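# Sort stickered items into matching colored containers

## Task

Put every item into the container whose color matches the sticker on that item.

## Robot and tools

Robots: four identical i2rt Big YAM arms named arm1, arm2, arm3 and arm4. Each has six revolute joints, a two-finger gripper and a wrist camera. Calibrated foot (base_link) poses in the scene frame, in metres with quaternion wxyz: arm1 x=-0.644 y=+1.377 z=+0.914 (+0.682, +0.007, +0.004, +0.731); arm2 x=-0.655 y=-0.555 z=+0.928 (+0.747, +0.002, +0.000, -0.665); arm3 x=+0.651 y=-1.332 z=+0.868 (+0.663, -0.004, -0.006, -0.748); arm4 x=+0.648 y=+0.477 z=+0.879 (+0.687, +0.001, +0.003, +0.727). Each foot faces its own +x. The reach is roughly 1.0 m from the joint1 axis. Cameras: arm1_cam_wrist to arm4_cam_wrist on the hands, and cam_room_a1, cam_room_a2, cam_room_b1 and cam_room_b2 fixed in the room.

Frames: there is one scene frame. Its origin is on the floor and +z is up. The "hand" point lies between the finger pads, about 1 cm back from the tips. The fingers point along the hand's +z and open along its y. hand_target is the hand pose implied by the joint targets the drive currently holds. The printed hand position can be off, more so when the arm is far out.

move: a single action. It has one optional key per robot (arm1..arm4), each holding that arm's own part, plus an optional "cameras" list. Arms you omit receive nothing new. Within an arm's part:
- "joints": absolute targets by name. joint1_rad runs -2.879 to 2.879 and yaws the arm about its foot; positive is counter-clockwise seen from above, and 0 points along the foot's facing. joint2_rad runs 0 to 3.141 for the shoulder; 0 has the upper arm pointing back, and larger values lift it up and forward. joint3_rad runs 0 to 3.019 for the elbow; 0 is folded and larger values open it. joint4_rad runs -1.692 to 1.57 for hand pitch; positive tips the fingers up. joint5_rad runs -1.57 to 1.57 for sideways swing; positive is to the arm's right. joint6_rad runs -2.094 to 2.094 for roll; positive is clockwise seen from behind the hand. All of these are in radians. gripper_m is the fingertip gap in metres, 0 to 0.093.
- "target": one list of seven numbers [x, y, z, qw, qx, qy, qz]. It is an absolute hand pose in the scene frame, in metres, with a unit quaternion. The hand moves there along a straight line from its current hand_target. If "joints" appears together with "target", it may contain only gripper_m.
- "speed": the top speed of the path in m/s, 0.002 to 0.5, default 0.25. It is only valid with "target". Rotation is capped at twice this value in rad/s.
Every motion in one action starts together. Hand paths end together, paced by the slowest. An overly long path is cut short. Paths ignore obstacles and the other arms. The controller clips each step to within 100 mm and 20 degrees of the measured hand, so hands lag, drift, overshoot speed near full stretch, and often finish a centimetre or more away. Joints move at different rates, so a joint-space move can sweep wide. Unknown keys make a call invalid, and out-of-range values get it refused. After a refusal, or a stop that blocks a call, the rest of that reply's move, wait and finished_scene calls are skipped.

wait: {"seconds": 0 to 10, "cameras": optional}. Commands nothing and returns full state and images.
zoom_image: {"camera": name, "region": [x0, y0, x1, y1]} in pixels from the top-left corner, at most 504x504. It works only on a camera that appeared in the latest images.
read_manual: returns only the URDF licence texts.
finished_scene: {"scene": current scene number}. It is final, and the packing must stay done without help.
"cameras" in move and wait: omitted, null or ["all"] returns all images; [] returns none.

Result lines: each robot's state, then images listed in the order of the "pictures" line. Frames can trail the state a little. Arms under "as last shown" were not commanded; their status lines read "not commanded" and their other values repeat the last print. The "move" line gives each moved arm "done" or its worst status. joint_status and hand_status words mean the following. off_target: stopped away from the target, possibly still pushing. time_out: each joint then keeps a nearby target (within 0.375, 0.375, 0.113, 0.225, 0.075, 0.3 rad for joints 1-6) and keeps pushing; on_its_own lists the ones still moving. not_followed: a safety check held back the joint targets ("joint command not followed") or a hand target ("pose unreachable"). The arm may keep trying. Any gripper command still runs. limit_stop_at_motor_heat: a heat stop; resend the target. In on_its_own, "held at" is the commanded target, not the measured value. Joint velocities are in rad/s, gripper in m/s; "within noise" means at rest. Joint torques are in N m, positive toward larger joint values. They include gravity and carry per-arm offsets and noise. Values 3 and 4 wrap at ±28 N m.

Gripper: when clamped on a hard object the reading is up to about 0.005 m below its width. Closed on nothing it reads 0.000-0.002. In free air it reads up to about 0.002 wide. Full force (roughly 50-64 N per pad) comes about 0.005 m below the first-contact reading, or deeper for soft, small or round items; soft items get crushed more the lower the target. To release, command well above the reading.

Things to avoid: dropping items, letting go while moving, knocking anything out of the work area or onto the floor (this ends the scene), and slamming or shoving hard. Keep arms apart, because a hard press between two of them ends the scene. The clearance check may act late and does not guard fingers, gripper housings or wrist cameras. No state line reports contact between arms. An arm does not stop on contact; it keeps pushing. Long pushing, holding loads or full stretch heats motors. A MOTOR HOT line appears at 85 °C. At 100 °C that arm goes limp for 30 s or more, possibly with no warning. To relieve a stalled joint, send it its reported position. Loose objects can get nudged now and then. The scene keeps running while you think.

Each tool is called after ">>>" in YAML: its name, and indented under it one key for each argument.

## Session

>>> move:

Scene clock: 0.00 s.
Joint torques (N m): no reading
Motor temperatures (°C): arm1=[21 24 27 23 21 21 21] | arm2=[23 24 27 22 22 20 23] | arm3=[24 23 23 23 24 23 23] | arm4=[22 21 23 22 24 21 24]
Heat: arm1: hottest joint3_rad 27 °C; arm2: hottest joint3_rad 27 °C; arm3: hottest joint1_rad 24 °C; arm4: hottest joint5_rad 24 °C.
Joint velocities: within noise
arm1.joint_positions: joint1_rad=-0.168 joint2_rad=+0.560 joint3_rad=+1.361 joint4_rad=-1.410 joint5_rad=+0.240 joint6_rad=+0.692 gripper_m=+0.09396
arm1.joint_status: not commanded
arm1.hand: x=-0.5745 y=+1.5715 z=+1.4388 quat_wxyz=(-0.303, +0.280, -0.837, -0.359) (m; scene frame)
arm1.hand_target: x=-0.5746 y=+1.5689 z=+1.4515 quat_wxyz=(-0.308, +0.276, -0.832, -0.370) (m; scene frame)
arm1.hand_status: not commanded
arm2.joint_positions: joint1_rad=+0.198 joint2_rad=+0.483 joint3_rad=+1.641 joint4_rad=-1.210 joint5_rad=-0.086 joint6_rad=-0.484 gripper_m=+0.09396
arm2.joint_status: not commanded
arm2.hand: x=-0.6069 y=-0.6635 z=+1.6316 quat_wxyz=(-0.468, -0.246, -0.683, +0.505) (m; scene frame)
arm2.hand_target: x=-0.6088 y=-0.6576 z=+1.6378 quat_wxyz=(-0.472, -0.243, -0.677, +0.510) (m; scene frame)
arm2.hand_status: not commanded
arm3.joint_positions: joint1_rad=+0.130 joint2_rad=+0.645 joint3_rad=+1.695 joint4_rad=-1.138 joint5_rad=+0.075 joint6_rad=+0.392 gripper_m=+0.09396
arm3.joint_status: not commanded
arm3.hand: x=+0.6386 y=-1.5165 z=+1.5921 quat_wxyz=(-0.552, -0.621, -0.389, +0.398) (m; scene frame)
arm3.hand_target: x=+0.6385 y=-1.5116 z=+1.6003 quat_wxyz=(-0.558, -0.615, -0.384, +0.402) (m; scene frame)
arm3.hand_status: not commanded
arm4.joint_positions: joint1_rad=+0.147 joint2_rad=+0.437 joint3_rad=+1.709 joint4_rad=-1.566 joint5_rad=+0.245 joint6_rad=+0.670 gripper_m=+0.09396
arm4.joint_status: not commanded
arm4.hand: x=+0.6820 y=+0.5376 z=+1.5262 quat_wxyz=(-0.292, +0.355, -0.719, -0.522) (m; scene frame)
arm4.hand_target: x=+0.6829 y=+0.5336 z=+1.5313 quat_wxyz=(-0.294, +0.352, -0.714, -0.529) (m; scene frame)
arm4.hand_status: not commanded
pictures: arm1_cam_wrist, arm2_cam_wrist, arm3_cam_wrist, arm4_cam_wrist, cam_room_a1, cam_room_a2, cam_room_b1, cam_room_b2
Images, in order (width x height): arm1_cam_wrist 672x504, arm2_cam_wrist 672x504, arm3_cam_wrist 672x504, arm4_cam_wrist 672x504, cam_room_a1 672x504, cam_room_a2 672x504, cam_room_b1 672x504, cam_room_b2 672x504.

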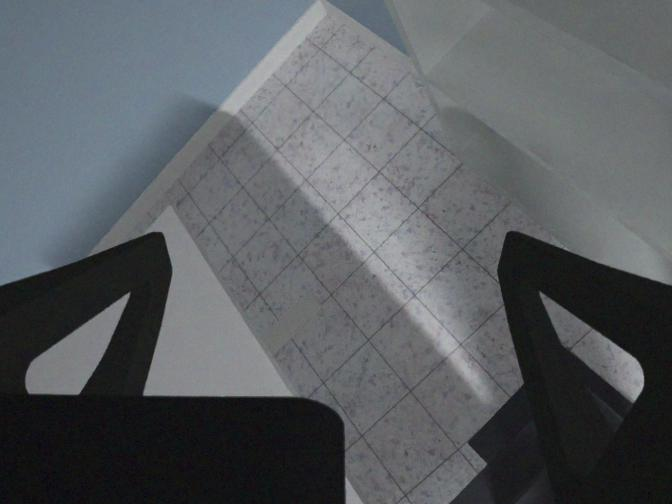

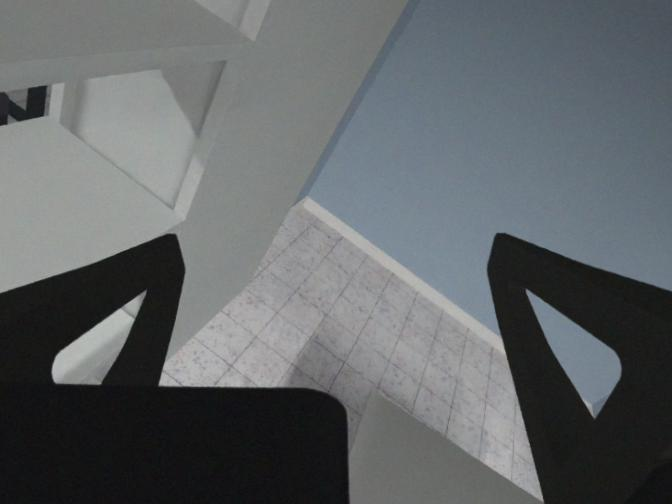

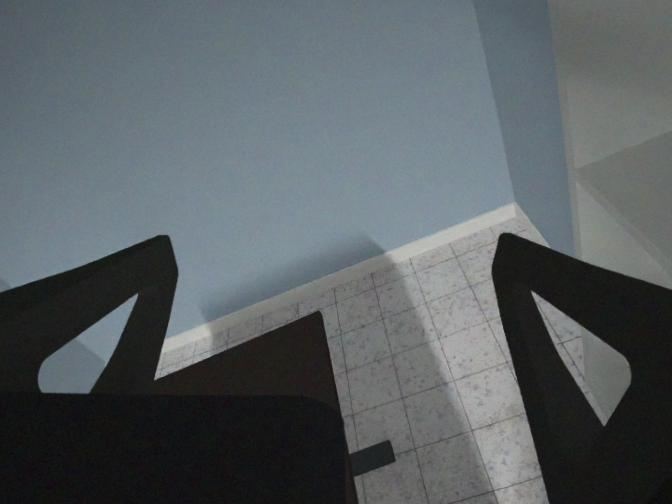

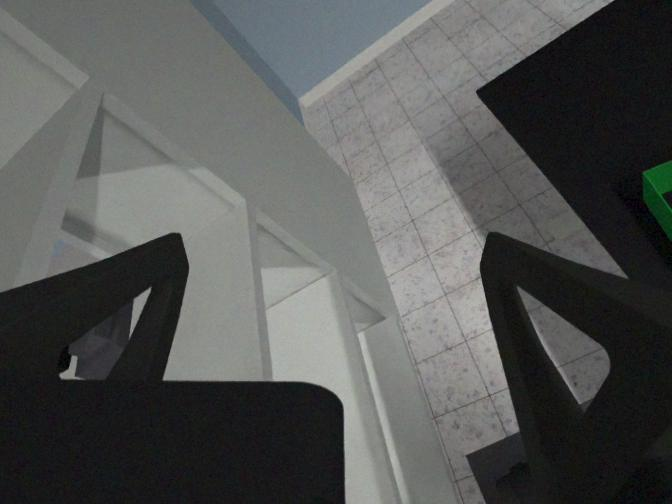

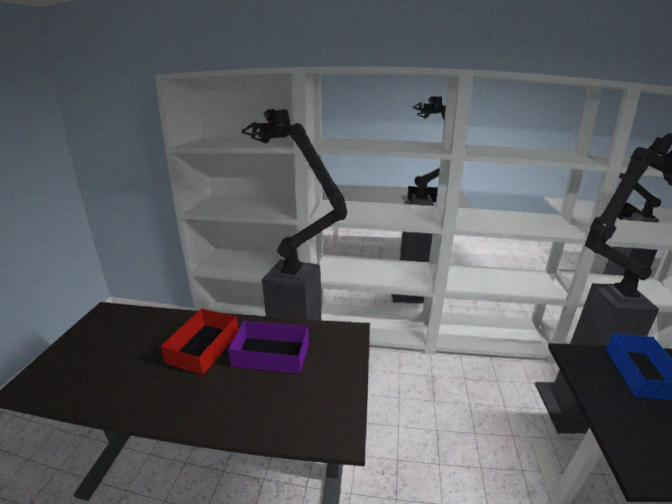

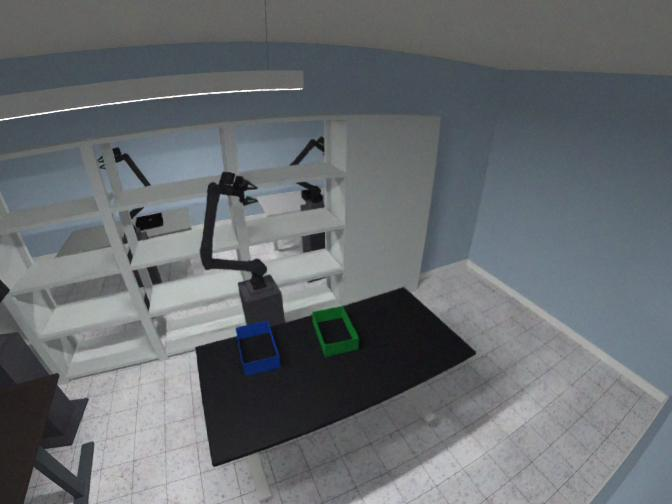

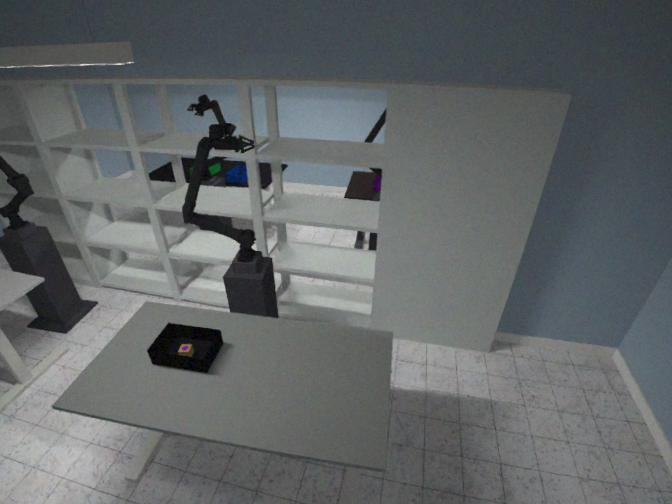

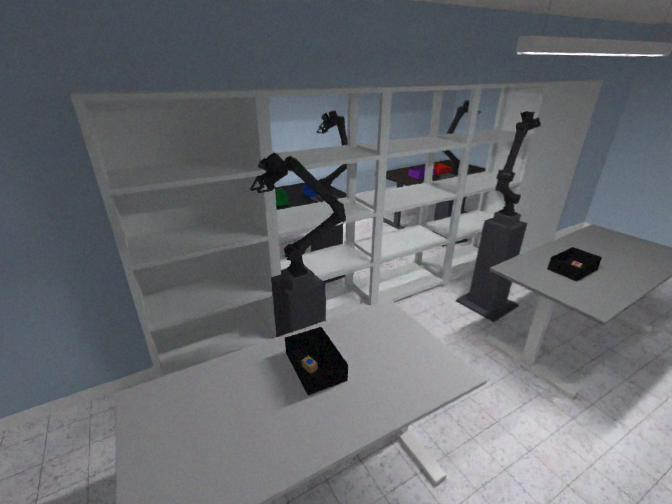

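>>> move:
  arm1: {"joints": {"joint2_rad": 0.8, "joint3_rad": 0.9, "joint4_rad": -1.1, "joint5_rad": 0, "joint6_rad": 0, "gripper_m": 0.09}}
  arm2: {"joints": {"joint2_rad": 0.8, "joint3_rad": 0.9, "joint4_rad": -1.1, "joint5_rad": 0, "joint6_rad": 0, "gripper_m": 0.09}}
  arm3: {"joints": {"joint2_rad": 0.8, "joint3_rad": 0.7, "joint4_rad": -0.95, "joint5_rad": 0, "joint6_rad": 0, "gripper_m": 0.09}}
  arm4: {"joints": {"joint2_rad": 0.8, "joint3_rad": 0.7, "joint4_rad": -0.95, "joint5_rad": 0, "joint6_rad": 0, "gripper_m": 0.09}}
  cameras: []

>>> move:
  arm1: {"joints": {"joint1_rad": 1.75, "joint2_rad": 1.3, "joint3_rad": 1.29, "joint4_rad": -1.06}}
  arm2: {"joints": {"joint1_rad": -2.0, "joint2_rad": 1.3, "joint3_rad": 1.29, "joint4_rad": -1.06}}
  arm3: {"joints": {"joint1_rad": 1.69}}
  arm4: {"joints": {"joint1_rad": -1.62}}
  cameras: ["arm1_cam_wrist", "arm2_cam_wrist", "arm3_cam_wrist", "arm4_cam_wrist"]

Scene clock: 18.43 s.
Joint torques (N m): arm1=[-1.61 -1.61 12.92 1.99 -0.06 -0.03] | arm2=[0.67 -4.42 10.17 1.84 0.13 0.21] | arm3=[1.26 -4.13 9.42 1.28 -0.06 -0.14] | arm4=[0.85 -3.78 9.44 1.29 -0.02 -0.11]
Motor temperatures (°C): arm1=[21 24 29 23 21 21 21] | arm2=[23 24 28 22 22 20 23] | arm3=[24 23 24 23 24 23 23] | arm4=[22 22 24 22 24 21 24]
Heat: arm1: hottest joint3_rad 29 °C; arm2: hottest joint3_rad 28 °C; arm3: hottest joint1_rad 24 °C; arm4: hottest joint3_rad 24 °C.
move: arm1 done; arm2 done; arm3 done; arm4 done
Joint velocities: within noise
arm1.joint_positions: joint1_rad=-0.168 joint2_rad=+0.803 joint3_rad=+0.883 joint4_rad=-1.119 joint5_rad=+0.002 joint6_rad=+0.009 gripper_m=+0.09006
arm1.joint_status: all done
arm1.hand: x=-0.6077 y=+1.6881 z=+1.1834 quat_wxyz=(-0.190, +0.642, -0.720, -0.183) (m; scene frame)
arm1.hand_target: x=-0.6071 y=+1.6945 z=+1.1951 quat_wxyz=(-0.204, +0.642, -0.713, -0.195) (m; scene frame)
arm1.hand_status: not commanded
arm2.joint_positions: joint1_rad=+0.198 joint2_rad=+0.800 joint3_rad=+0.916 joint4_rad=-1.100 joint5_rad=-0.003 joint6_rad=-0.015 gripper_m=+0.09009
arm2.joint_status: all done
arm2.hand: x=-0.5556 y=-0.8626 z=+1.2164 quat_wxyz=(-0.234, -0.557, -0.779, +0.169) (m; scene frame)
arm2.hand_target: x=-0.5570 y=-0.8602 z=+1.2083 quat_wxyz=(-0.228, -0.564, -0.777, +0.164) (m; scene frame)
arm2.hand_status: not commanded
arm3.joint_positions: joint1_rad=+0.130 joint2_rad=+0.809 joint3_rad=+0.700 joint4_rad=-0.956 joint5_rad=+0.002 joint6_rad=+0.008 gripper_m=+0.09007
arm3.joint_status: all done
arm3.hand: x=+0.6529 y=-1.6374 z=+1.0666 quat_wxyz=(-0.183, -0.683, -0.684, +0.181) (m; scene frame)
arm3.hand_target: x=+0.6532 y=-1.6381 z=+1.0700 quat_wxyz=(-0.188, -0.679, -0.685, +0.186) (m; scene frame)
arm3.hand_status: not commanded
arm4.joint_positions: joint1_rad=+0.147 joint2_rad=+0.805 joint3_rad=+0.692 joint4_rad=-0.966 joint5_rad=+0.003 joint6_rad=+0.015 gripper_m=+0.09010
arm4.joint_status: all done
arm4.hand: x=+0.5883 y=+0.7757 z=+1.0690 quat_wxyz=(-0.151, +0.747, -0.619, -0.190) (m; scene frame)
arm4.hand_target: x=+0.5867 y=+0.7808 z=+1.0763 quat_wxyz=(-0.160, +0.749, -0.611, -0.200) (m; scene frame)
arm4.hand_status: not commanded
pictures: none
No camera images: "cameras" was empty.

Scene clock: 20.80 s.
Joint torques (N m): arm1=[-2.08 -9.35 15.94 1.31 0.08 -0.07] | arm2=[1.08 -13.39 15.21 1.76 0 0.2] | arm3=[1.96 -4.19 9.37 1.24 0.06 -0.12] | arm4=[0.62 -3.72 9.57 1.22 0.09 -0.06]
Motor temperatures (°C): arm1=[21 24 30 23 21 21 21] | arm2=[23 24 29 22 22 20 23] | arm3=[24 23 24 23 24 23 23] | arm4=[22 22 24 22 24 21 24]
Heat: arm1: hottest joint3_rad 30 °C; arm2: hottest joint3_rad 29 °C; arm3: hottest joint1_rad 24 °C; arm4: hottest joint3_rad 24 °C.
move: arm1 done; arm2 done; arm3 done; arm4 done
Joint velocities: within noise
arm1.joint_positions: joint1_rad=+1.753 joint2_rad=+1.318 joint3_rad=+1.239 joint4_rad=-1.065 joint5_rad=-0.002 joint6_rad=+0.007 gripper_m=+0.09006
arm1.joint_status: all done
arm1.hand: x=-1.1002 y=+1.2588 z=+1.1811 quat_wxyz=(+0.026, +0.968, +0.119, -0.217) (m; scene frame)
arm1.hand_target: x=-1.1103 y=+1.2577 z=+1.2151 quat_wxyz=(+0.029, +0.959, +0.120, -0.253) (m; scene frame)
arm1.hand_status: not commanded
arm2.joint_positions: joint1_rad=-2.004 joint2_rad=+1.313 joint3_rad=+1.243 joint4_rad=-1.063 joint5_rad=+0.000 joint6_rad=-0.013 gripper_m=+0.09010
arm2.joint_status: all done
arm2.hand: x=-1.1079 y=-0.4075 z=+1.1924 quat_wxyz=(+0.037, -0.965, +0.147, +0.214) (m; scene frame)
arm2.hand_target: x=-1.1180 y=-0.4065 z=+1.2217 quat_wxyz=(+0.040, -0.957, +0.150, +0.244) (m; scene frame)
arm2.hand_status: not commanded
arm3.joint_positions: joint1_rad=+1.681 joint2_rad=+0.809 joint3_rad=+0.700 joint4_rad=-0.956 joint5_rad=-0.001 joint6_rad=+0.006 gripper_m=+0.09007
arm3.joint_status: all done
arm3.hand: x=+0.9592 y=-1.3327 z=+1.0628 quat_wxyz=(-0.251, -0.007, -0.968, +0.007) (m; scene frame)
arm3.hand_target: x=+0.9599 y=-1.3298 z=+1.0661 quat_wxyz=(-0.258, +0.001, -0.966, +0.007) (m; scene frame)
arm3.hand_status: not commanded
arm4.joint_positions: joint1_rad=-1.619 joint2_rad=+0.805 joint3_rad=+0.692 joint4_rad=-0.962 joint5_rad=+0.000 joint6_rad=+0.012 gripper_m=+0.09011
arm4.joint_status: all done
arm4.hand: x=+0.9535 y=+0.4800 z=+1.0687 quat_wxyz=(-0.243, -0.002, -0.970, -0.001) (m; scene frame)
arm4.hand_target: x=+0.9579 y=+0.4798 z=+1.0756 quat_wxyz=(-0.255, +0.004, -0.967, +0.001) (m; scene frame)
arm4.hand_status: not commanded
pictures: arm1_cam_wrist, arm2_cam_wrist, arm3_cam_wrist, arm4_cam_wrist
Images, in order (width x height): arm1_cam_wrist 672x504, arm2_cam_wrist 672x504, arm3_cam_wrist 672x504, arm4_cam_wrist 672x504.

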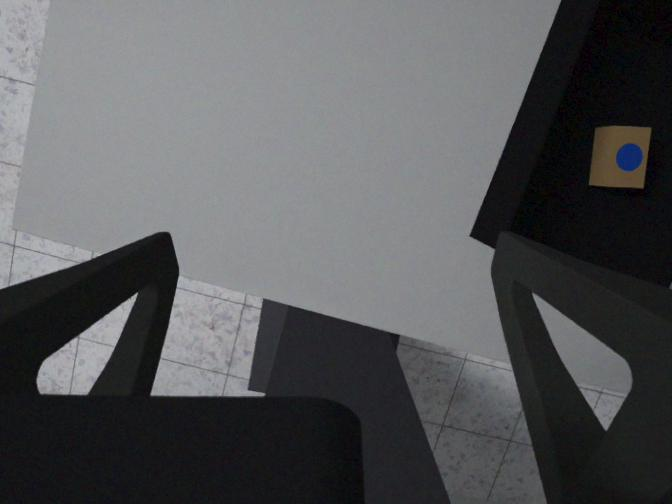

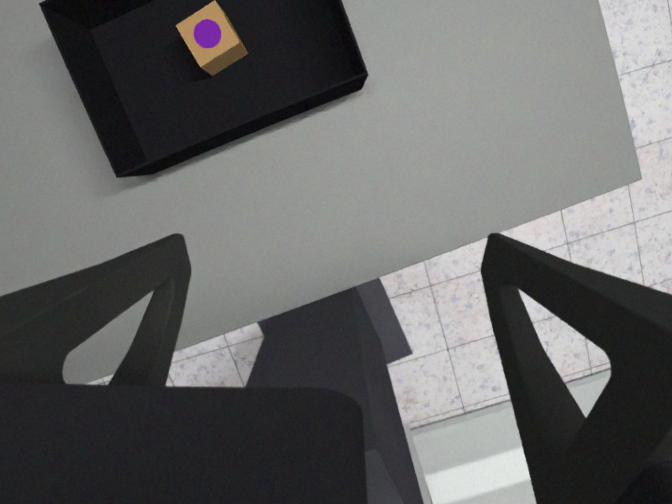

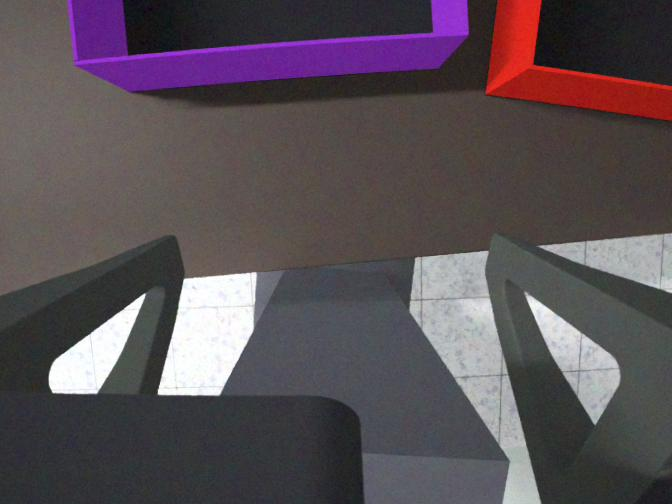

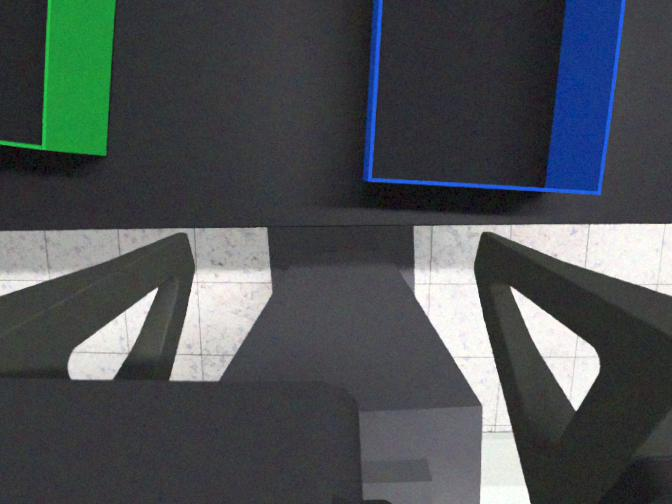

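>>> move:
  arm1: {"target": [-1.131, 1.574, 0.91, -0.0165, -0.964, -0.0615, 0.2583], "speed": 0.4}
  arm2: {"target": [-1.225, -0.46, 0.91, -0.0438, -0.952, -0.1635, 0.255], "speed": 0.4}
  arm3: {"joints": {"joint1_rad": -1.99}}
  arm4: {"joints": {"joint1_rad": 0.885}}
  cameras: ["arm1_cam_wrist", "arm2_cam_wrist"]

Scene clock: 72.97 s.
Joint torques (N m): arm1=[-1.32 -12.69 11.1 1.59 -0.26 -0.07] | arm2=[1.2 -18.14 10.43 2.24 -0.46 -0.09] | arm3=[0.67 -4.37 9.32 1.2 -0.02 -0.1] | arm4=[1.26 -3.6 9.52 1.29 0.13 -0.06]
Motor temperatures (°C): arm1=[21 24 37 23 21 21 21] | arm2=[23 25 35 22 22 20 23] | arm3=[24 23 26 23 24 23 23] | arm4=[22 22 32 22 24 21 24]
Heat: arm1: hottest joint3_rad 37 °C; arm2: hottest joint3_rad 35 °C; arm3: hottest joint3_rad 26 °C; arm4: hottest joint3_rad 32 °C.
move: arm1 off_target; arm2 off_target; arm3 done; arm4 done
Joint velocities: within noise
arm1.joint_positions: joint1_rad=+1.020 joint2_rad=+1.788 joint3_rad=+0.904 joint4_rad=-0.330 joint5_rad=-0.281 joint6_rad=-0.530 gripper_m=+0.09006
arm1.joint_status: not commanded
arm1.hand: x=-1.1051 y=+1.5655 z=+0.8879 quat_wxyz=(+0.034, +0.972, +0.049, -0.228) (m; scene frame)
arm1.hand_target: x=-1.1298 y=+1.5734 z=+0.9109 quat_wxyz=(+0.017, +0.964, +0.062, -0.258) (m; scene frame)
arm1.hand_status: off_target (0.035 m and 4.3 deg from the pose sent, 0.417 m and 8.2 deg at the start)
arm2.joint_positions: joint1_rad=-1.943 joint2_rad=+1.883 joint3_rad=+1.063 joint4_rad=-0.348 joint5_rad=-0.281 joint6_rad=-0.507 gripper_m=+0.09010
arm2.joint_status: not commanded
arm2.hand: x=-1.2060 y=-0.4603 z=+0.8979 quat_wxyz=(-0.052, -0.959, -0.150, +0.234) (m; scene frame)
arm2.hand_target: x=-1.2243 y=-0.4601 z=+0.9106 quat_wxyz=(-0.044, -0.952, -0.163, +0.255) (m; scene frame)
arm2.hand_status: off_target (0.023 m and 3.2 deg from the pose sent, 0.310 m and 37.3 deg at the start)
arm3.joint_positions: joint1_rad=-1.981 joint2_rad=+0.809 joint3_rad=+0.700 joint4_rad=-0.956 joint5_rad=+0.001 joint6_rad=+0.005 gripper_m=+0.09007
arm3.joint_status: all done
arm3.hand: x=+0.3850 y=-1.1723 z=+1.0599 quat_wxyz=(+0.059, -0.934, +0.258, +0.240) (m; scene frame)
arm3.hand_target: x=+0.3858 y=-1.1695 z=+1.0632 quat_wxyz=(+0.062, -0.932, +0.259, +0.246) (m; scene frame)
arm3.hand_status: not commanded
arm4.joint_positions: joint1_rad=+0.883 joint2_rad=+0.805 joint3_rad=+0.692 joint4_rad=-0.962 joint5_rad=-0.001 joint6_rad=+0.012 gripper_m=+0.09011
arm4.joint_status: all done
arm4.hand: x=+0.4029 y=+0.6579 z=+1.0708 quat_wxyz=(-0.072, +0.919, -0.307, -0.236) (m; scene frame)
arm4.hand_target: x=+0.3992 y=+0.6603 z=+1.0776 quat_wxyz=(-0.077, +0.918, -0.300, -0.246) (m; scene frame)
arm4.hand_status: not commanded
pictures: arm1_cam_wrist, arm2_cam_wrist
Images, in order (width x height): arm1_cam_wrist 672x504, arm2_cam_wrist 672x504.

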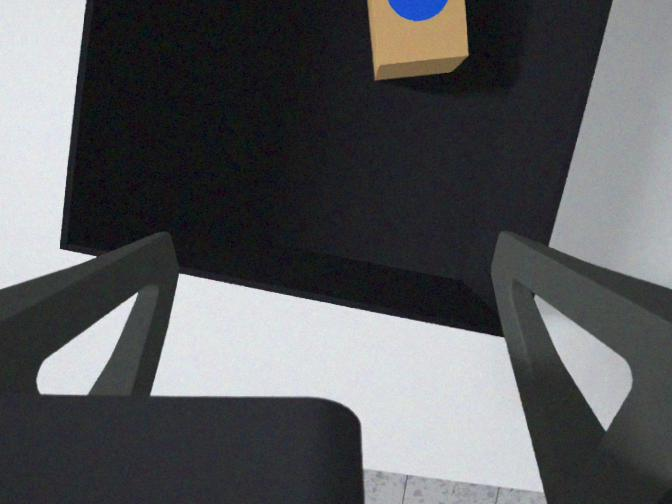

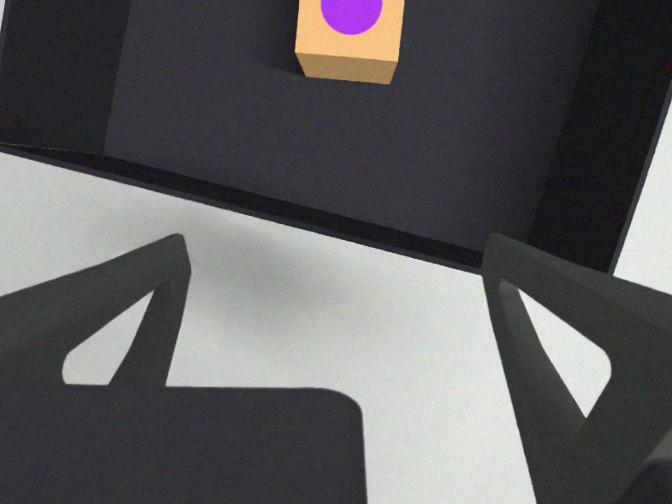

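>>> move:
  arm1: {"target": [-1.178, 1.598, 0.848, -0.0293, -0.9597, -0.1093, 0.2572], "speed": 0.15, "joints": {"gripper_m": 0.08}}
  arm2: {"target": [-1.272, -0.480, 0.85, -0.0293, -0.9597, -0.1093, 0.2572], "speed": 0.15}
  cameras: ["arm1_cam_wrist", "arm2_cam_wrist"]

Scene clock: 101.47 s.
Joint torques (N m): arm1=[-2.78 -14.39 10.86 1.46 -0.3 -0.03] | arm2=[0.85 -18.2 11.03 2.43 -0.06 0.21] | arm3=[0.67 -4.25 9.29 1.22 -0.03 -0.11] | arm4=[0.79 -3.84 9.5 1.25 0.11 -0.06]
Motor temperatures (°C): arm1=[21 25 34 23 22 21 21] | arm2=[23 26 34 22 22 20 23] | arm3=[24 23 27 23 24 23 23] | arm4=[22 22 33 22 24 21 24]
Heat: arm1: hottest joint3_rad 34 °C; arm2: hottest joint3_rad 34 °C; arm3: hottest joint3_rad 27 °C; arm4: hottest joint3_rad 33 °C.
move: arm1 off_target; arm2 off_target
Joint velocities: within noise
arm1.joint_positions: joint1_rad=+1.020 joint2_rad=+2.010 joint3_rad=+1.068 joint4_rad=-0.289 joint5_rad=-0.327 joint6_rad=-0.638 gripper_m=+0.08007
arm1.joint_status: all done
arm1.hand: x=-1.1558 y=+1.5832 z=+0.8348 quat_wxyz=(+0.045, +0.966, +0.104, -0.234) (m; scene frame)
arm1.hand_target: x=-1.1769 y=+1.5976 z=+0.8489 quat_wxyz=(+0.029, +0.960, +0.109, -0.257) (m; scene frame)
arm1.hand_status: off_target (0.030 m and 3.4 deg from the pose sent, 0.089 m and 7.9 deg at the start)
arm2.joint_positions: joint1_rad=-1.865 joint2_rad=+2.046 joint3_rad=+1.145 joint4_rad=-0.222 joint5_rad=-0.204 joint6_rad=-0.367 gripper_m=+0.09010
arm2.joint_status: not commanded
arm2.hand: x=-1.2491 y=-0.4834 z=+0.8453 quat_wxyz=(-0.035, -0.964, -0.114, +0.238) (m; scene frame)
arm2.hand_target: x=-1.2710 y=-0.4802 z=+0.8509 quat_wxyz=(-0.029, -0.960, -0.109, +0.257) (m; scene frame)
arm2.hand_status: off_target (0.024 m and 2.4 deg from the pose sent, 0.084 m and 6.0 deg at the start)
arm3, arm4: as last shown
pictures: arm1_cam_wrist, arm2_cam_wrist
Images, in order (width x height): arm1_cam_wrist 672x504, arm2_cam_wrist 672x504.

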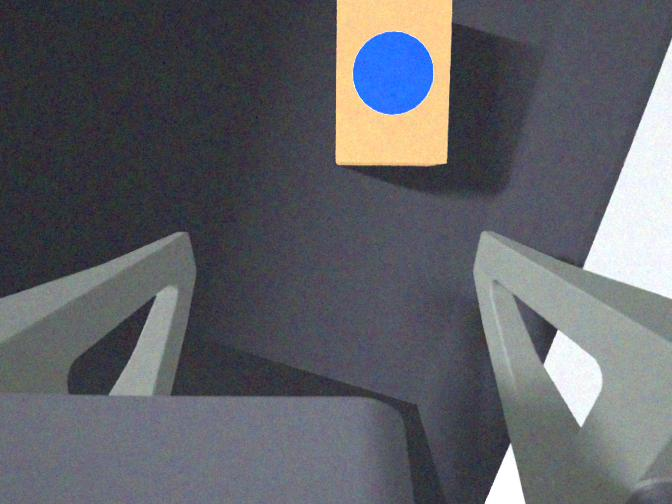

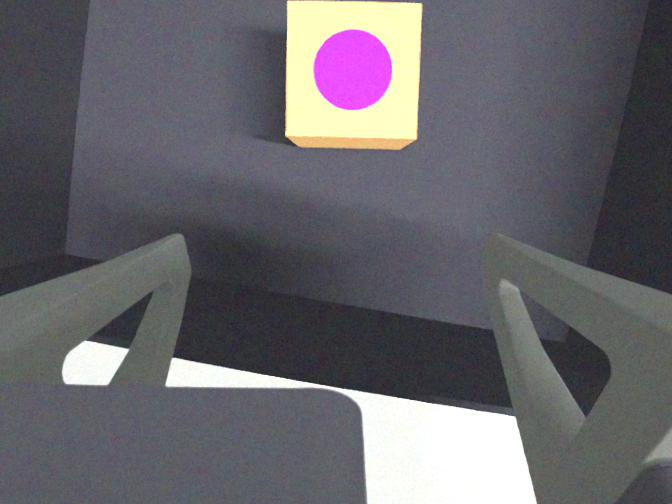

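>>> move:
  arm1: {"target": [-1.197, 1.611, 0.832, -0.036, -0.956, -0.1344, 0.256], "speed": 0.1}
  arm2: {"target": [-1.322, -0.492, 0.748, -0.0315, -0.958, -0.122, 0.2568], "speed": 0.12}
  cameras: ["arm1_cam_wrist", "arm2_cam_wrist"]

Scene clock: 124.13 s.
Joint torques (N m): arm1=[-2.61 -14.27 11.08 0.38 -0.32 -0.05] | arm2=[1.26 -20.37 10.15 2.3 -0.05 0.22] | arm3=[0.73 -4.25 9.33 1.22 -0.03 -0.11] | arm4=[0.85 -3.55 9.52 1.25 0.11 -0.07]
Motor temperatures (°C): arm1=[21 25 34 23 22 21 21] | arm2=[23 27 35 22 22 20 23] | arm3=[24 23 27 23 24 23 23] | arm4=[22 22 34 22 24 21 24]
Heat: arm1: hottest joint3_rad 34 °C; arm2: hottest joint3_rad 35 °C; arm3: hottest joint3_rad 27 °C; arm4: hottest joint3_rad 34 °C.
move: arm1 off_target; arm2 off_target
Joint velocities: within noise
arm1.joint_positions: joint1_rad=+1.013 joint2_rad=+2.077 joint3_rad=+1.158 joint4_rad=-0.295 joint5_rad=-0.351 joint6_rad=-0.700 gripper_m=+0.08007
arm1.joint_status: not commanded
arm1.hand: x=-1.1838 y=+1.5974 z=+0.8277 quat_wxyz=(+0.042, +0.958, +0.134, -0.249) (m; scene frame)
arm1.hand_target: x=-1.1964 y=+1.6108 z=+0.8324 quat_wxyz=(+0.036, +0.957, +0.134, -0.256) (m; scene frame)
arm1.hand_status: off_target (0.019 m and 1.1 deg from the pose sent, 0.050 m and 4.6 deg at the start)
arm2.joint_positions: joint1_rad=-1.838 joint2_rad=+2.330 joint3_rad=+1.348 joint4_rad=-0.126 joint5_rad=-0.199 joint6_rad=-0.361 gripper_m=+0.09010
arm2.joint_status: not commanded
arm2.hand: x=-1.3043 y=-0.4904 z=+0.7506 quat_wxyz=(-0.035, -0.961, -0.125, +0.244) (m; scene frame)
arm2.hand_target: x=-1.3213 y=-0.4923 z=+0.7487 quat_wxyz=(-0.032, -0.958, -0.122, +0.257) (m; scene frame)
arm2.hand_status: off_target (0.018 m and 1.6 deg from the pose sent, 0.122 m and 2.4 deg at the start)
arm3, arm4: as last shown
pictures: arm1_cam_wrist, arm2_cam_wrist
Images, in order (width x height): arm1_cam_wrist 672x504, arm2_cam_wrist 672x504.

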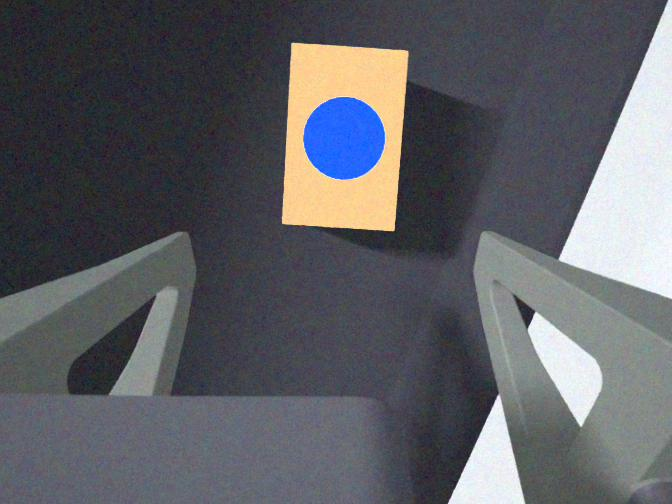

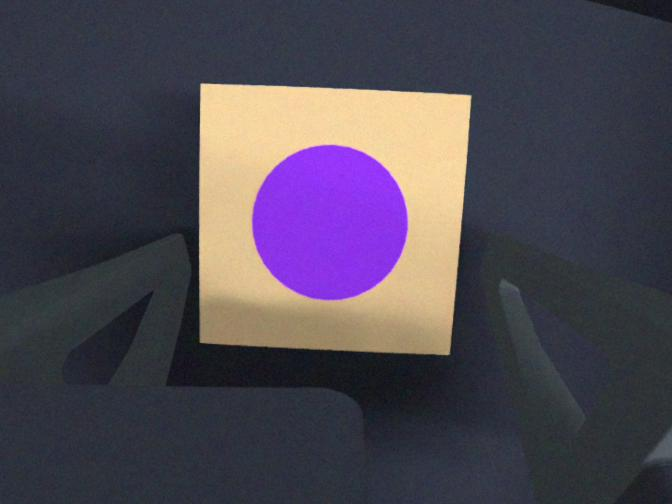

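>>> move:
  arm1: {"target": [-1.235, 1.599, 0.743, -0.0331, -0.958, -0.1236, 0.2567], "speed": 0.1}
  arm2: {"joints": {"gripper_m": 0.046}}
  cameras: ["arm1_cam_wrist"]

>>> move:
  arm2: {"target": [-1.20, -0.50, 0.98, -0.0315, -0.958, -0.122, 0.2568], "speed": 0.2}
  cameras: ["arm1_cam_wrist", "arm2_cam_wrist"]

Scene clock: 135.60 s.
Joint torques (N m): arm1=[-0.79 -16.73 9.55 1.51 -0.19 0.08] | arm2=[1.2 -20.42 10.14 2.29 -0.09 0.21] | arm3=[0.73 -4.42 9.35 1.21 -0.02 -0.09] | arm4=[1.08 -3.84 9.72 1.09 0.14 -0.1]
Motor temperatures (°C): arm1=[21 25 34 23 22 21 21] | arm2=[23 27 35 22 22 20 23] | arm3=[24 23 27 23 24 23 23] | arm4=[22 22 35 22 24 21 24]
Heat: arm1: hottest joint3_rad 34 °C; arm2: hottest joint3_rad 35 °C; arm3: hottest joint3_rad 27 °C; arm4: hottest joint3_rad 35 °C.
move: arm1 off_target; arm2 off_target
Joint velocities: within noise
arm1.joint_positions: joint1_rad=+1.046 joint2_rad=+2.315 joint3_rad=+1.274 joint4_rad=-0.180 joint5_rad=-0.327 joint6_rad=-0.643 gripper_m=+0.08005
arm1.joint_status: not commanded
arm1.hand: x=-1.2119 y=+1.5942 z=+0.7347 quat_wxyz=(+0.044, +0.963, +0.120, -0.238) (m; scene frame)
arm1.hand_target: x=-1.2342 y=+1.5986 z=+0.7439 quat_wxyz=(+0.033, +0.958, +0.124, -0.257) (m; scene frame)
arm1.hand_status: off_target (0.025 m and 2.6 deg from the pose sent, 0.099 m and 1.8 deg at the start)
arm2.joint_positions: joint1_rad=-1.838 joint2_rad=+2.330 joint3_rad=+1.348 joint4_rad=-0.126 joint5_rad=-0.198 joint6_rad=-0.361 gripper_m=+0.05267
arm2.joint_status: gripper_m off_target (ended at +0.05271, target +0.04600)
arm2.hand: x=-1.3042 y=-0.4902 z=+0.7506 quat_wxyz=(-0.034, -0.961, -0.125, +0.244) (m; scene frame)
arm2.hand_target: x=-1.3211 y=-0.4923 z=+0.7486 quat_wxyz=(-0.032, -0.958, -0.122, +0.257) (m; scene frame)
arm2.hand_status: not commanded
arm3, arm4: as last shown
pictures: arm1_cam_wrist
Images, in order (width x height): arm1_cam_wrist 672x504.

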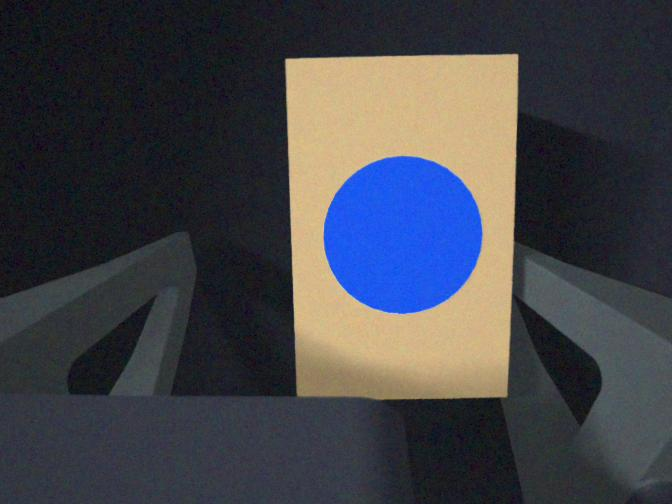

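Scene clock: 137.57 s.
Joint torques (N m): arm1=[-1.14 -16.56 9.5 1.62 -0.17 0.12] | arm2=[-0.09 -16.15 8.55 1.26 -0.39 0.03] | arm3=[0.56 -4.31 9.33 1.25 -0.02 -0.11] | arm4=[1.14 -3.96 9.46 1.35 0.11 -0.05]
Motor temperatures (°C): arm1=[21 25 33 23 22 21 21] | arm2=[23 27 34 22 22 20 23] | arm3=[24 23 27 23 24 23 23] | arm4=[22 22 35 22 24 21 24]
Heat: arm1: hottest joint3_rad 33 °C; arm2: hottest joint3_rad 34 °C; arm3: hottest joint3_rad 27 °C; arm4: hottest joint3_rad 35 °C.
move: arm2 off_target
Joint velocities: within noise
arm1, arm3, arm4: as last shown
arm1.hand: x=-1.2119 y=+1.5942 z=+0.7347 quat_wxyz=(+0.045, +0.963, +0.120, -0.238) (m; scene frame)
arm1.hand_target: x=-1.2342 y=+1.5986 z=+0.7439 quat_wxyz=(+0.033, +0.958, +0.123, -0.257) (m; scene frame)
arm2.joint_positions: joint1_rad=-1.843 joint2_rad=+1.675 joint3_rad=+1.033 joint4_rad=-0.415 joint5_rad=-0.201 joint6_rad=-0.361 gripper_m=+0.05267
arm2.joint_status: not commanded
arm2.hand: x=-1.2075 y=-0.5035 z=+0.9871 quat_wxyz=(-0.028, -0.955, -0.125, +0.268) (m; scene frame)
arm2.hand_target: x=-1.2000 y=-0.5001 z=+0.9801 quat_wxyz=(-0.031, -0.958, -0.122, +0.257) (m; scene frame)
arm2.hand_status: off_target (0.011 m and 1.4 deg from the pose sent, 0.252 m and 1.6 deg at the start)
pictures: arm1_cam_wrist, arm2_cam_wrist
Images, in order (width x height): arm1_cam_wrist 672x504, arm2_cam_wrist 672x504.

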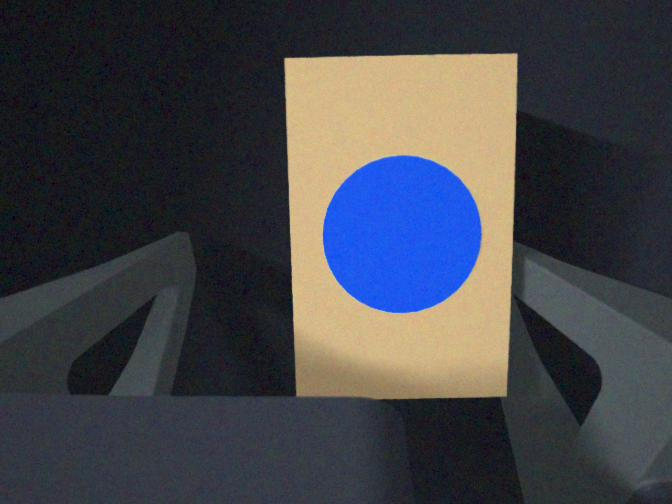

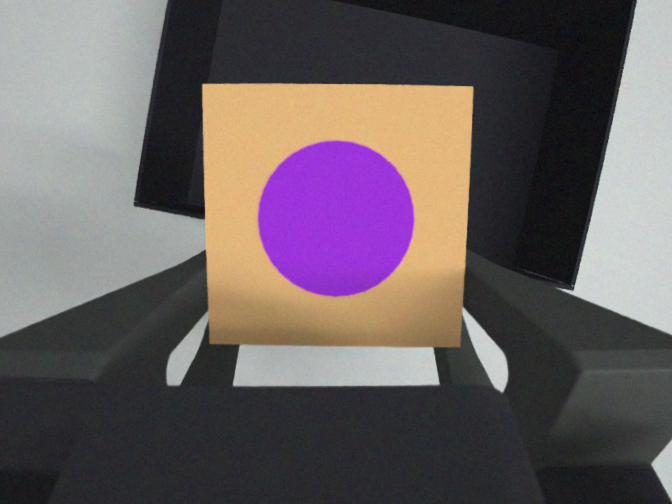

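>>> move:
  arm1: {"target": [-1.241, 1.616, 0.756, -0.0331, -0.958, -0.1236, 0.2567], "speed": 0.06}
  arm2: {"joints": {"joint2_rad": 0.8, "joint3_rad": 0.8, "joint4_rad": -1.05, "joint5_rad": 0, "joint6_rad": 0}}
  cameras: ["arm1_cam_wrist"]

>>> move:
  arm2: {"joints": {"joint1_rad": 0.924, "joint2_rad": 0.8, "joint3_rad": 0.8, "joint4_rad": -1.05}}
  arm1: {"joints": {"gripper_m": 0.042}}
  cameras: ["arm1_cam_wrist", "arm2_cam_wrist", "arm4_cam_wrist"]

Scene clock: 148.53 s.
Joint torques (N m): arm1=[-2.14 -17.26 10.39 0.64 -0.25 -0.1] | arm2=[0.03 -4.72 11.88 1.28 0.14 0.22] | arm3=[0.62 -4.37 9.36 1.25 -0.03 -0.11] | arm4=[1.03 -3.55 9.66 1.26 0.11 -0.06]
Motor temperatures (°C): arm1=[21 25 33 23 22 21 21] | arm2=[23 27 34 22 22 20 23] | arm3=[24 23 28 23 24 23 23] | arm4=[22 22 35 22 24 21 24]
Heat: arm1: hottest joint3_rad 33 °C; arm2: hottest joint3_rad 34 °C; arm3: hottest joint3_rad 28 °C; arm4: hottest joint3_rad 35 °C.
move: arm1 off_target; arm2 done
Joint velocities: within noise
arm1.joint_positions: joint1_rad=+1.046 joint2_rad=+2.315 joint3_rad=+1.308 joint4_rad=-0.210 joint5_rad=-0.333 joint6_rad=-0.646 gripper_m=+0.08005
arm1.joint_status: not commanded
arm1.hand: x=-1.2224 y=+1.5982 z=+0.7420 quat_wxyz=(+0.046, +0.962, +0.122, -0.241) (m; scene frame)
arm1.hand_target: x=-1.2400 y=+1.6158 z=+0.7568 quat_wxyz=(+0.033, +0.958, +0.123, -0.257) (m; scene frame)
arm1.hand_status: off_target (0.029 m and 2.4 deg from the pose sent, 0.042 m and 2.6 deg at the start)
arm2.joint_positions: joint1_rad=-1.843 joint2_rad=+0.803 joint3_rad=+0.795 joint4_rad=-1.038 joint5_rad=-0.004 joint6_rad=-0.015 gripper_m=+0.05267
arm2.joint_status: all done
arm2.hand: x=-0.9646 y=-0.5078 z=+1.1620 quat_wxyz=(+0.022, -0.964, +0.067, +0.258) (m; scene frame)
arm2.hand_target: x=-0.9622 y=-0.5047 z=+1.1638 quat_wxyz=(+0.023, -0.963, +0.079, +0.256) (m; scene frame)
arm2.hand_status: not commanded
arm3, arm4: as last shown
pictures: arm1_cam_wrist
Images, in order (width x height): arm1_cam_wrist 672x504.

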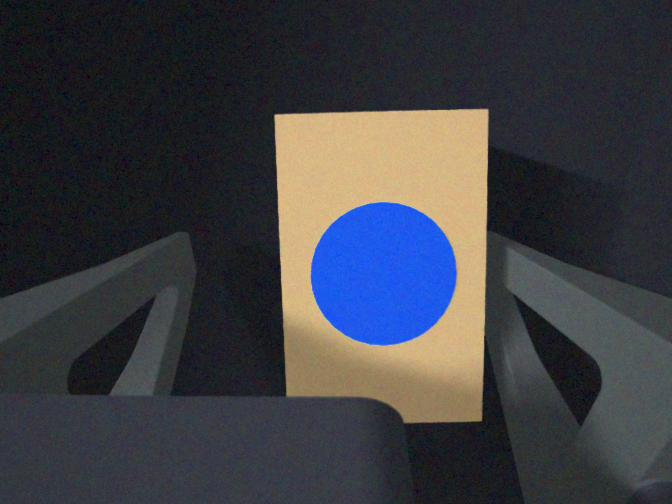

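Scene clock: 150.97 s.
Joint torques (N m): arm1=[-2.67 -17.85 10.06 0.64 -0.2 -0.06] | arm2=[0.91 -4.6 11.88 1.24 0.04 0.19] | arm3=[0.62 -4.48 9.33 1.24 -0.01 -0.11] | arm4=[0.5 -3.43 9.65 1.25 0.11 -0.1]
Motor temperatures (°C): arm1=[21 25 33 23 22 21 21] | arm2=[23 26 33 22 22 20 23] | arm3=[24 23 28 23 24 23 23] | arm4=[22 21 35 22 24 21 24]
Heat: arm1: hottest joint3_rad 33 °C; arm2: hottest joint3_rad 33 °C; arm3: hottest joint3_rad 28 °C; arm4: hottest joint3_rad 35 °C.
move: arm1 done; arm2 done
Joint velocities: within noise
arm1.joint_positions: joint1_rad=+1.044 joint2_rad=+2.315 joint3_rad=+1.312 joint4_rad=-0.210 joint5_rad=-0.333 joint6_rad=-0.648 gripper_m=+0.04384
arm1.joint_status: all done
arm1.hand: x=-1.2240 y=+1.6003 z=+0.7432 quat_wxyz=(+0.044, +0.961, +0.122, -0.242) (m; scene frame)
arm1.hand_target: x=-1.2400 y=+1.6157 z=+0.7568 quat_wxyz=(+0.033, +0.958, +0.123, -0.257) (m; scene frame)
arm1.hand_status: not commanded
arm2.joint_positions: joint1_rad=+0.921 joint2_rad=+0.803 joint3_rad=+0.795 joint4_rad=-1.038 joint5_rad=-0.001 joint6_rad=-0.012 gripper_m=+0.05270
arm2.joint_status: all done
arm2.hand: x=-0.3861 y=-0.7150 z=+1.1624 quat_wxyz=(-0.251, -0.249, -0.933, +0.067) (m; scene frame)
arm2.hand_target: x=-0.3874 y=-0.7136 z=+1.1643 quat_wxyz=(-0.249, -0.254, -0.932, +0.066) (m; scene frame)
arm2.hand_status: not commanded
arm3, arm4: as last shown
pictures: arm1_cam_wrist, arm2_cam_wrist, arm4_cam_wrist
Images, in order (width x height): arm1_cam_wrist 672x504, arm2_cam_wrist 672x504, arm4_cam_wrist 672x504.

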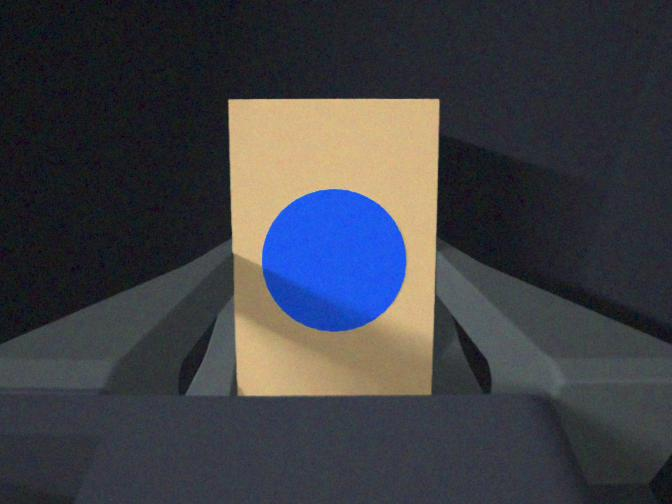

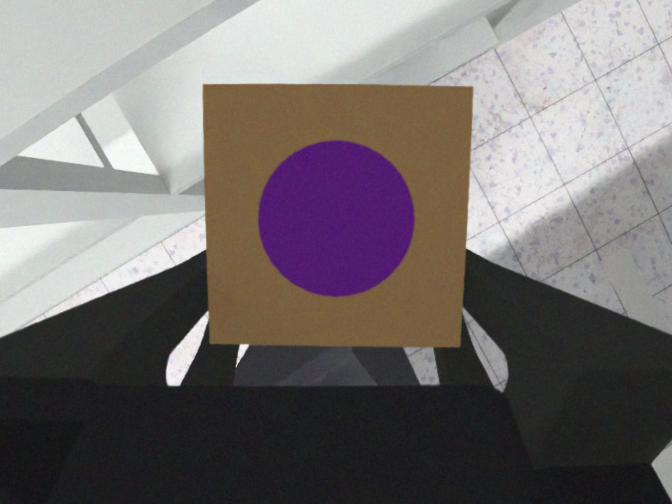

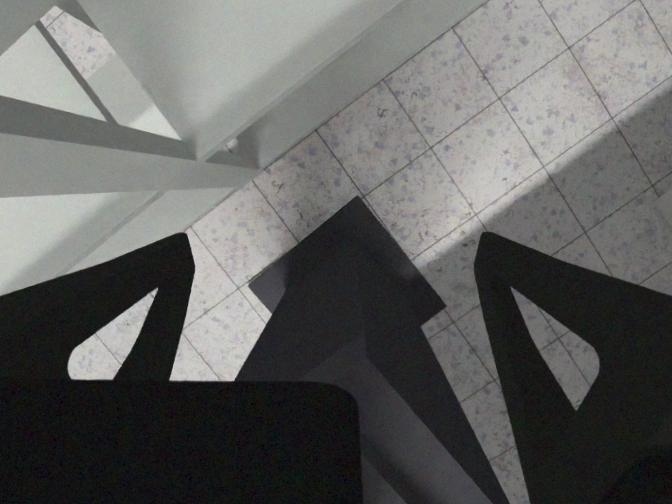

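>>> move:
  arm1: {"joints": {"gripper_m": 0.038}}
  arm2: {"target": [-0.03, -0.925, 1.165, 0.2498, 0.253, 0.932, -0.0678], "speed": 0.3}
  cameras: ["arm2_cam_wrist"]

>>> move:
  arm1: {"target": [-1.12, 1.57, 0.98, -0.0331, -0.958, -0.1236, 0.2567], "speed": 0.2}
  cameras: ["arm1_cam_wrist", "cam_room_a1"]

Scene clock: 160.43 s.
Joint torques (N m): arm1=[-1.79 -17.44 10.15 0.81 -0.25 -0.07] | arm2=[1.03 -21.13 17.07 1.16 0.14 0.16] | arm3=[0.62 -4.37 9.32 1.22 -0.02 -0.1] | arm4=[1.03 -3.55 9.48 1.24 0.1 -0.05]
Motor temperatures (°C): arm1=[21 25 33 23 22 21 22] | arm2=[23 26 33 22 22 20 24] | arm3=[24 23 28 23 24 23 23] | arm4=[22 21 35 22 24 21 24]
Heat: arm1: hottest joint3_rad 33 °C; arm2: hottest joint3_rad 33 °C; arm3: hottest joint3_rad 28 °C; arm4: hottest joint3_rad 35 °C.
move: arm1 off_target; arm2 off_target
Joint velocities: within noise
arm1.joint_positions: joint1_rad=+1.044 joint2_rad=+2.315 joint3_rad=+1.312 joint4_rad=-0.210 joint5_rad=-0.333 joint6_rad=-0.648 gripper_m=+0.04384
arm1.joint_status: gripper_m off_target (ended at +0.04384, target +0.03800)
arm1.hand: x=-1.2240 y=+1.6003 z=+0.7432 quat_wxyz=(+0.044, +0.961, +0.122, -0.242) (m; scene frame)
arm1.hand_target: x=-1.2400 y=+1.6157 z=+0.7568 quat_wxyz=(+0.033, +0.958, +0.123, -0.257) (m; scene frame)
arm1.hand_status: not commanded
arm2.joint_positions: joint1_rad=+0.921 joint2_rad=+1.918 joint3_rad=+1.836 joint4_rad=-1.004 joint5_rad=-0.001 joint6_rad=-0.012 gripper_m=+0.05270
arm2.joint_status: not commanded
arm2.hand: x=-0.0441 y=-0.9165 z=+1.1429 quat_wxyz=(-0.232, -0.250, -0.938, +0.062) (m; scene frame)
arm2.hand_target: x=-0.0313 y=-0.9242 z=+1.1650 quat_wxyz=(-0.251, -0.253, -0.932, +0.068) (m; scene frame)
arm2.hand_status: off_target (0.028 m and 2.3 deg from the pose sent, 0.413 m and 0.5 deg at the start)
arm3, arm4: as last shown
pictures: arm2_cam_wrist
Images, in order (width x height): arm2_cam_wrist 672x504.

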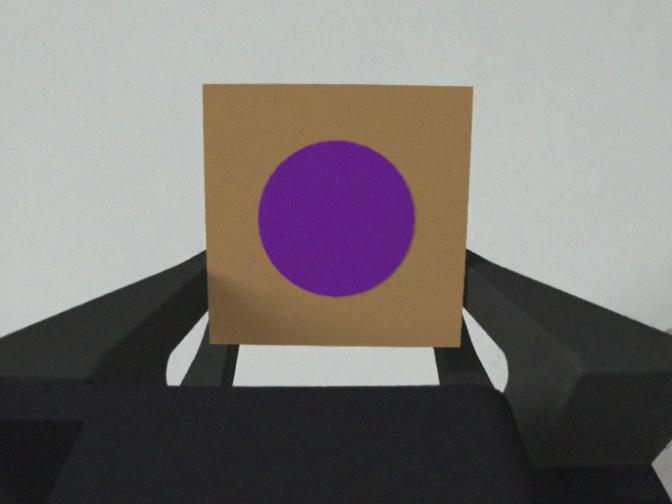

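Scene clock: 162.40 s.
Joint torques (N m): arm1=[-2.55 -11.05 9.4 0.68 -0.32 -0.06] | arm2=[0.97 -21.07 17.09 1.18 0.14 0.15] | arm3=[0.73 -4.31 9.32 1.22 -0.02 -0.11] | arm4=[0.67 -3.84 9.42 1.22 0.12 -0.07]
Motor temperatures (°C): arm1=[21 25 33 23 22 21 22] | arm2=[23 26 34 22 22 20 24] | arm3=[24 23 28 23 24 23 23] | arm4=[22 21 35 22 24 21 24]
Heat: arm1: hottest joint3_rad 33 °C; arm2: hottest joint3_rad 34 °C; arm3: hottest joint3_rad 28 °C; arm4: hottest joint3_rad 35 °C.
move: arm1 done
Joint velocities: within noise
arm1.joint_positions: joint1_rad=+1.017 joint2_rad=+1.643 joint3_rad=+1.004 joint4_rad=-0.542 joint5_rad=-0.342 joint6_rad=-0.675 gripper_m=+0.04384
arm1.joint_status: not commanded
arm1.hand: x=-1.1231 y=+1.5659 z=+0.9789 quat_wxyz=(+0.033, +0.957, +0.125, -0.258) (m; scene frame)
arm1.hand_target: x=-1.1200 y=+1.5700 z=+0.9801 quat_wxyz=(+0.033, +0.958, +0.124, -0.257) (m; scene frame)
arm1.hand_status: done (0.005 m and 0.2 deg from the pose sent, 0.260 m and 2.1 deg at the start)
arm2: as last shown
arm3.joint_positions: joint1_rad=-1.981 joint2_rad=+0.809 joint3_rad=+0.700 joint4_rad=-0.956 joint5_rad=+0.001 joint6_rad=+0.005 gripper_m=+0.09007
arm3.joint_status: not commanded
arm3.hand: x=+0.3850 y=-1.1723 z=+1.0599 quat_wxyz=(+0.059, -0.934, +0.258, +0.240) (m; scene frame)
arm3.hand_target: x=+0.3858 y=-1.1695 z=+1.0632 quat_wxyz=(+0.062, -0.932, +0.259, +0.246) (m; scene frame)
arm3.hand_status: not commanded
arm4.joint_positions: joint1_rad=+0.883 joint2_rad=+0.805 joint3_rad=+0.692 joint4_rad=-0.962 joint5_rad=-0.001 joint6_rad=+0.012 gripper_m=+0.09011
arm4.joint_status: not commanded
arm4.hand: x=+0.4029 y=+0.6579 z=+1.0708 quat_wxyz=(-0.072, +0.919, -0.307, -0.236) (m; scene frame)
arm4.hand_target: x=+0.3992 y=+0.6603 z=+1.0776 quat_wxyz=(-0.077, +0.918, -0.300, -0.246) (m; scene frame)
arm4.hand_status: not commanded
pictures: arm1_cam_wrist, cam_room_a1
Images, in order (width x height): arm1_cam_wrist 672x504, cam_room_a1 672x504.

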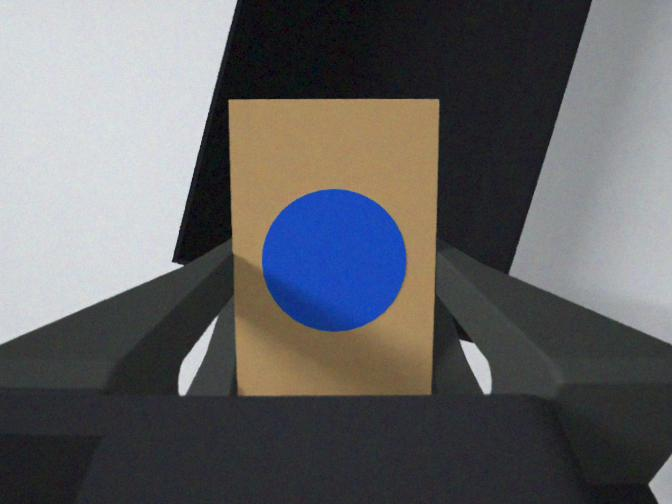

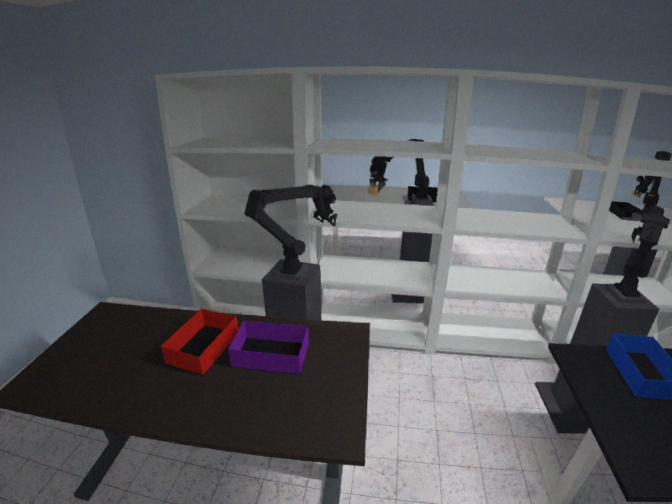

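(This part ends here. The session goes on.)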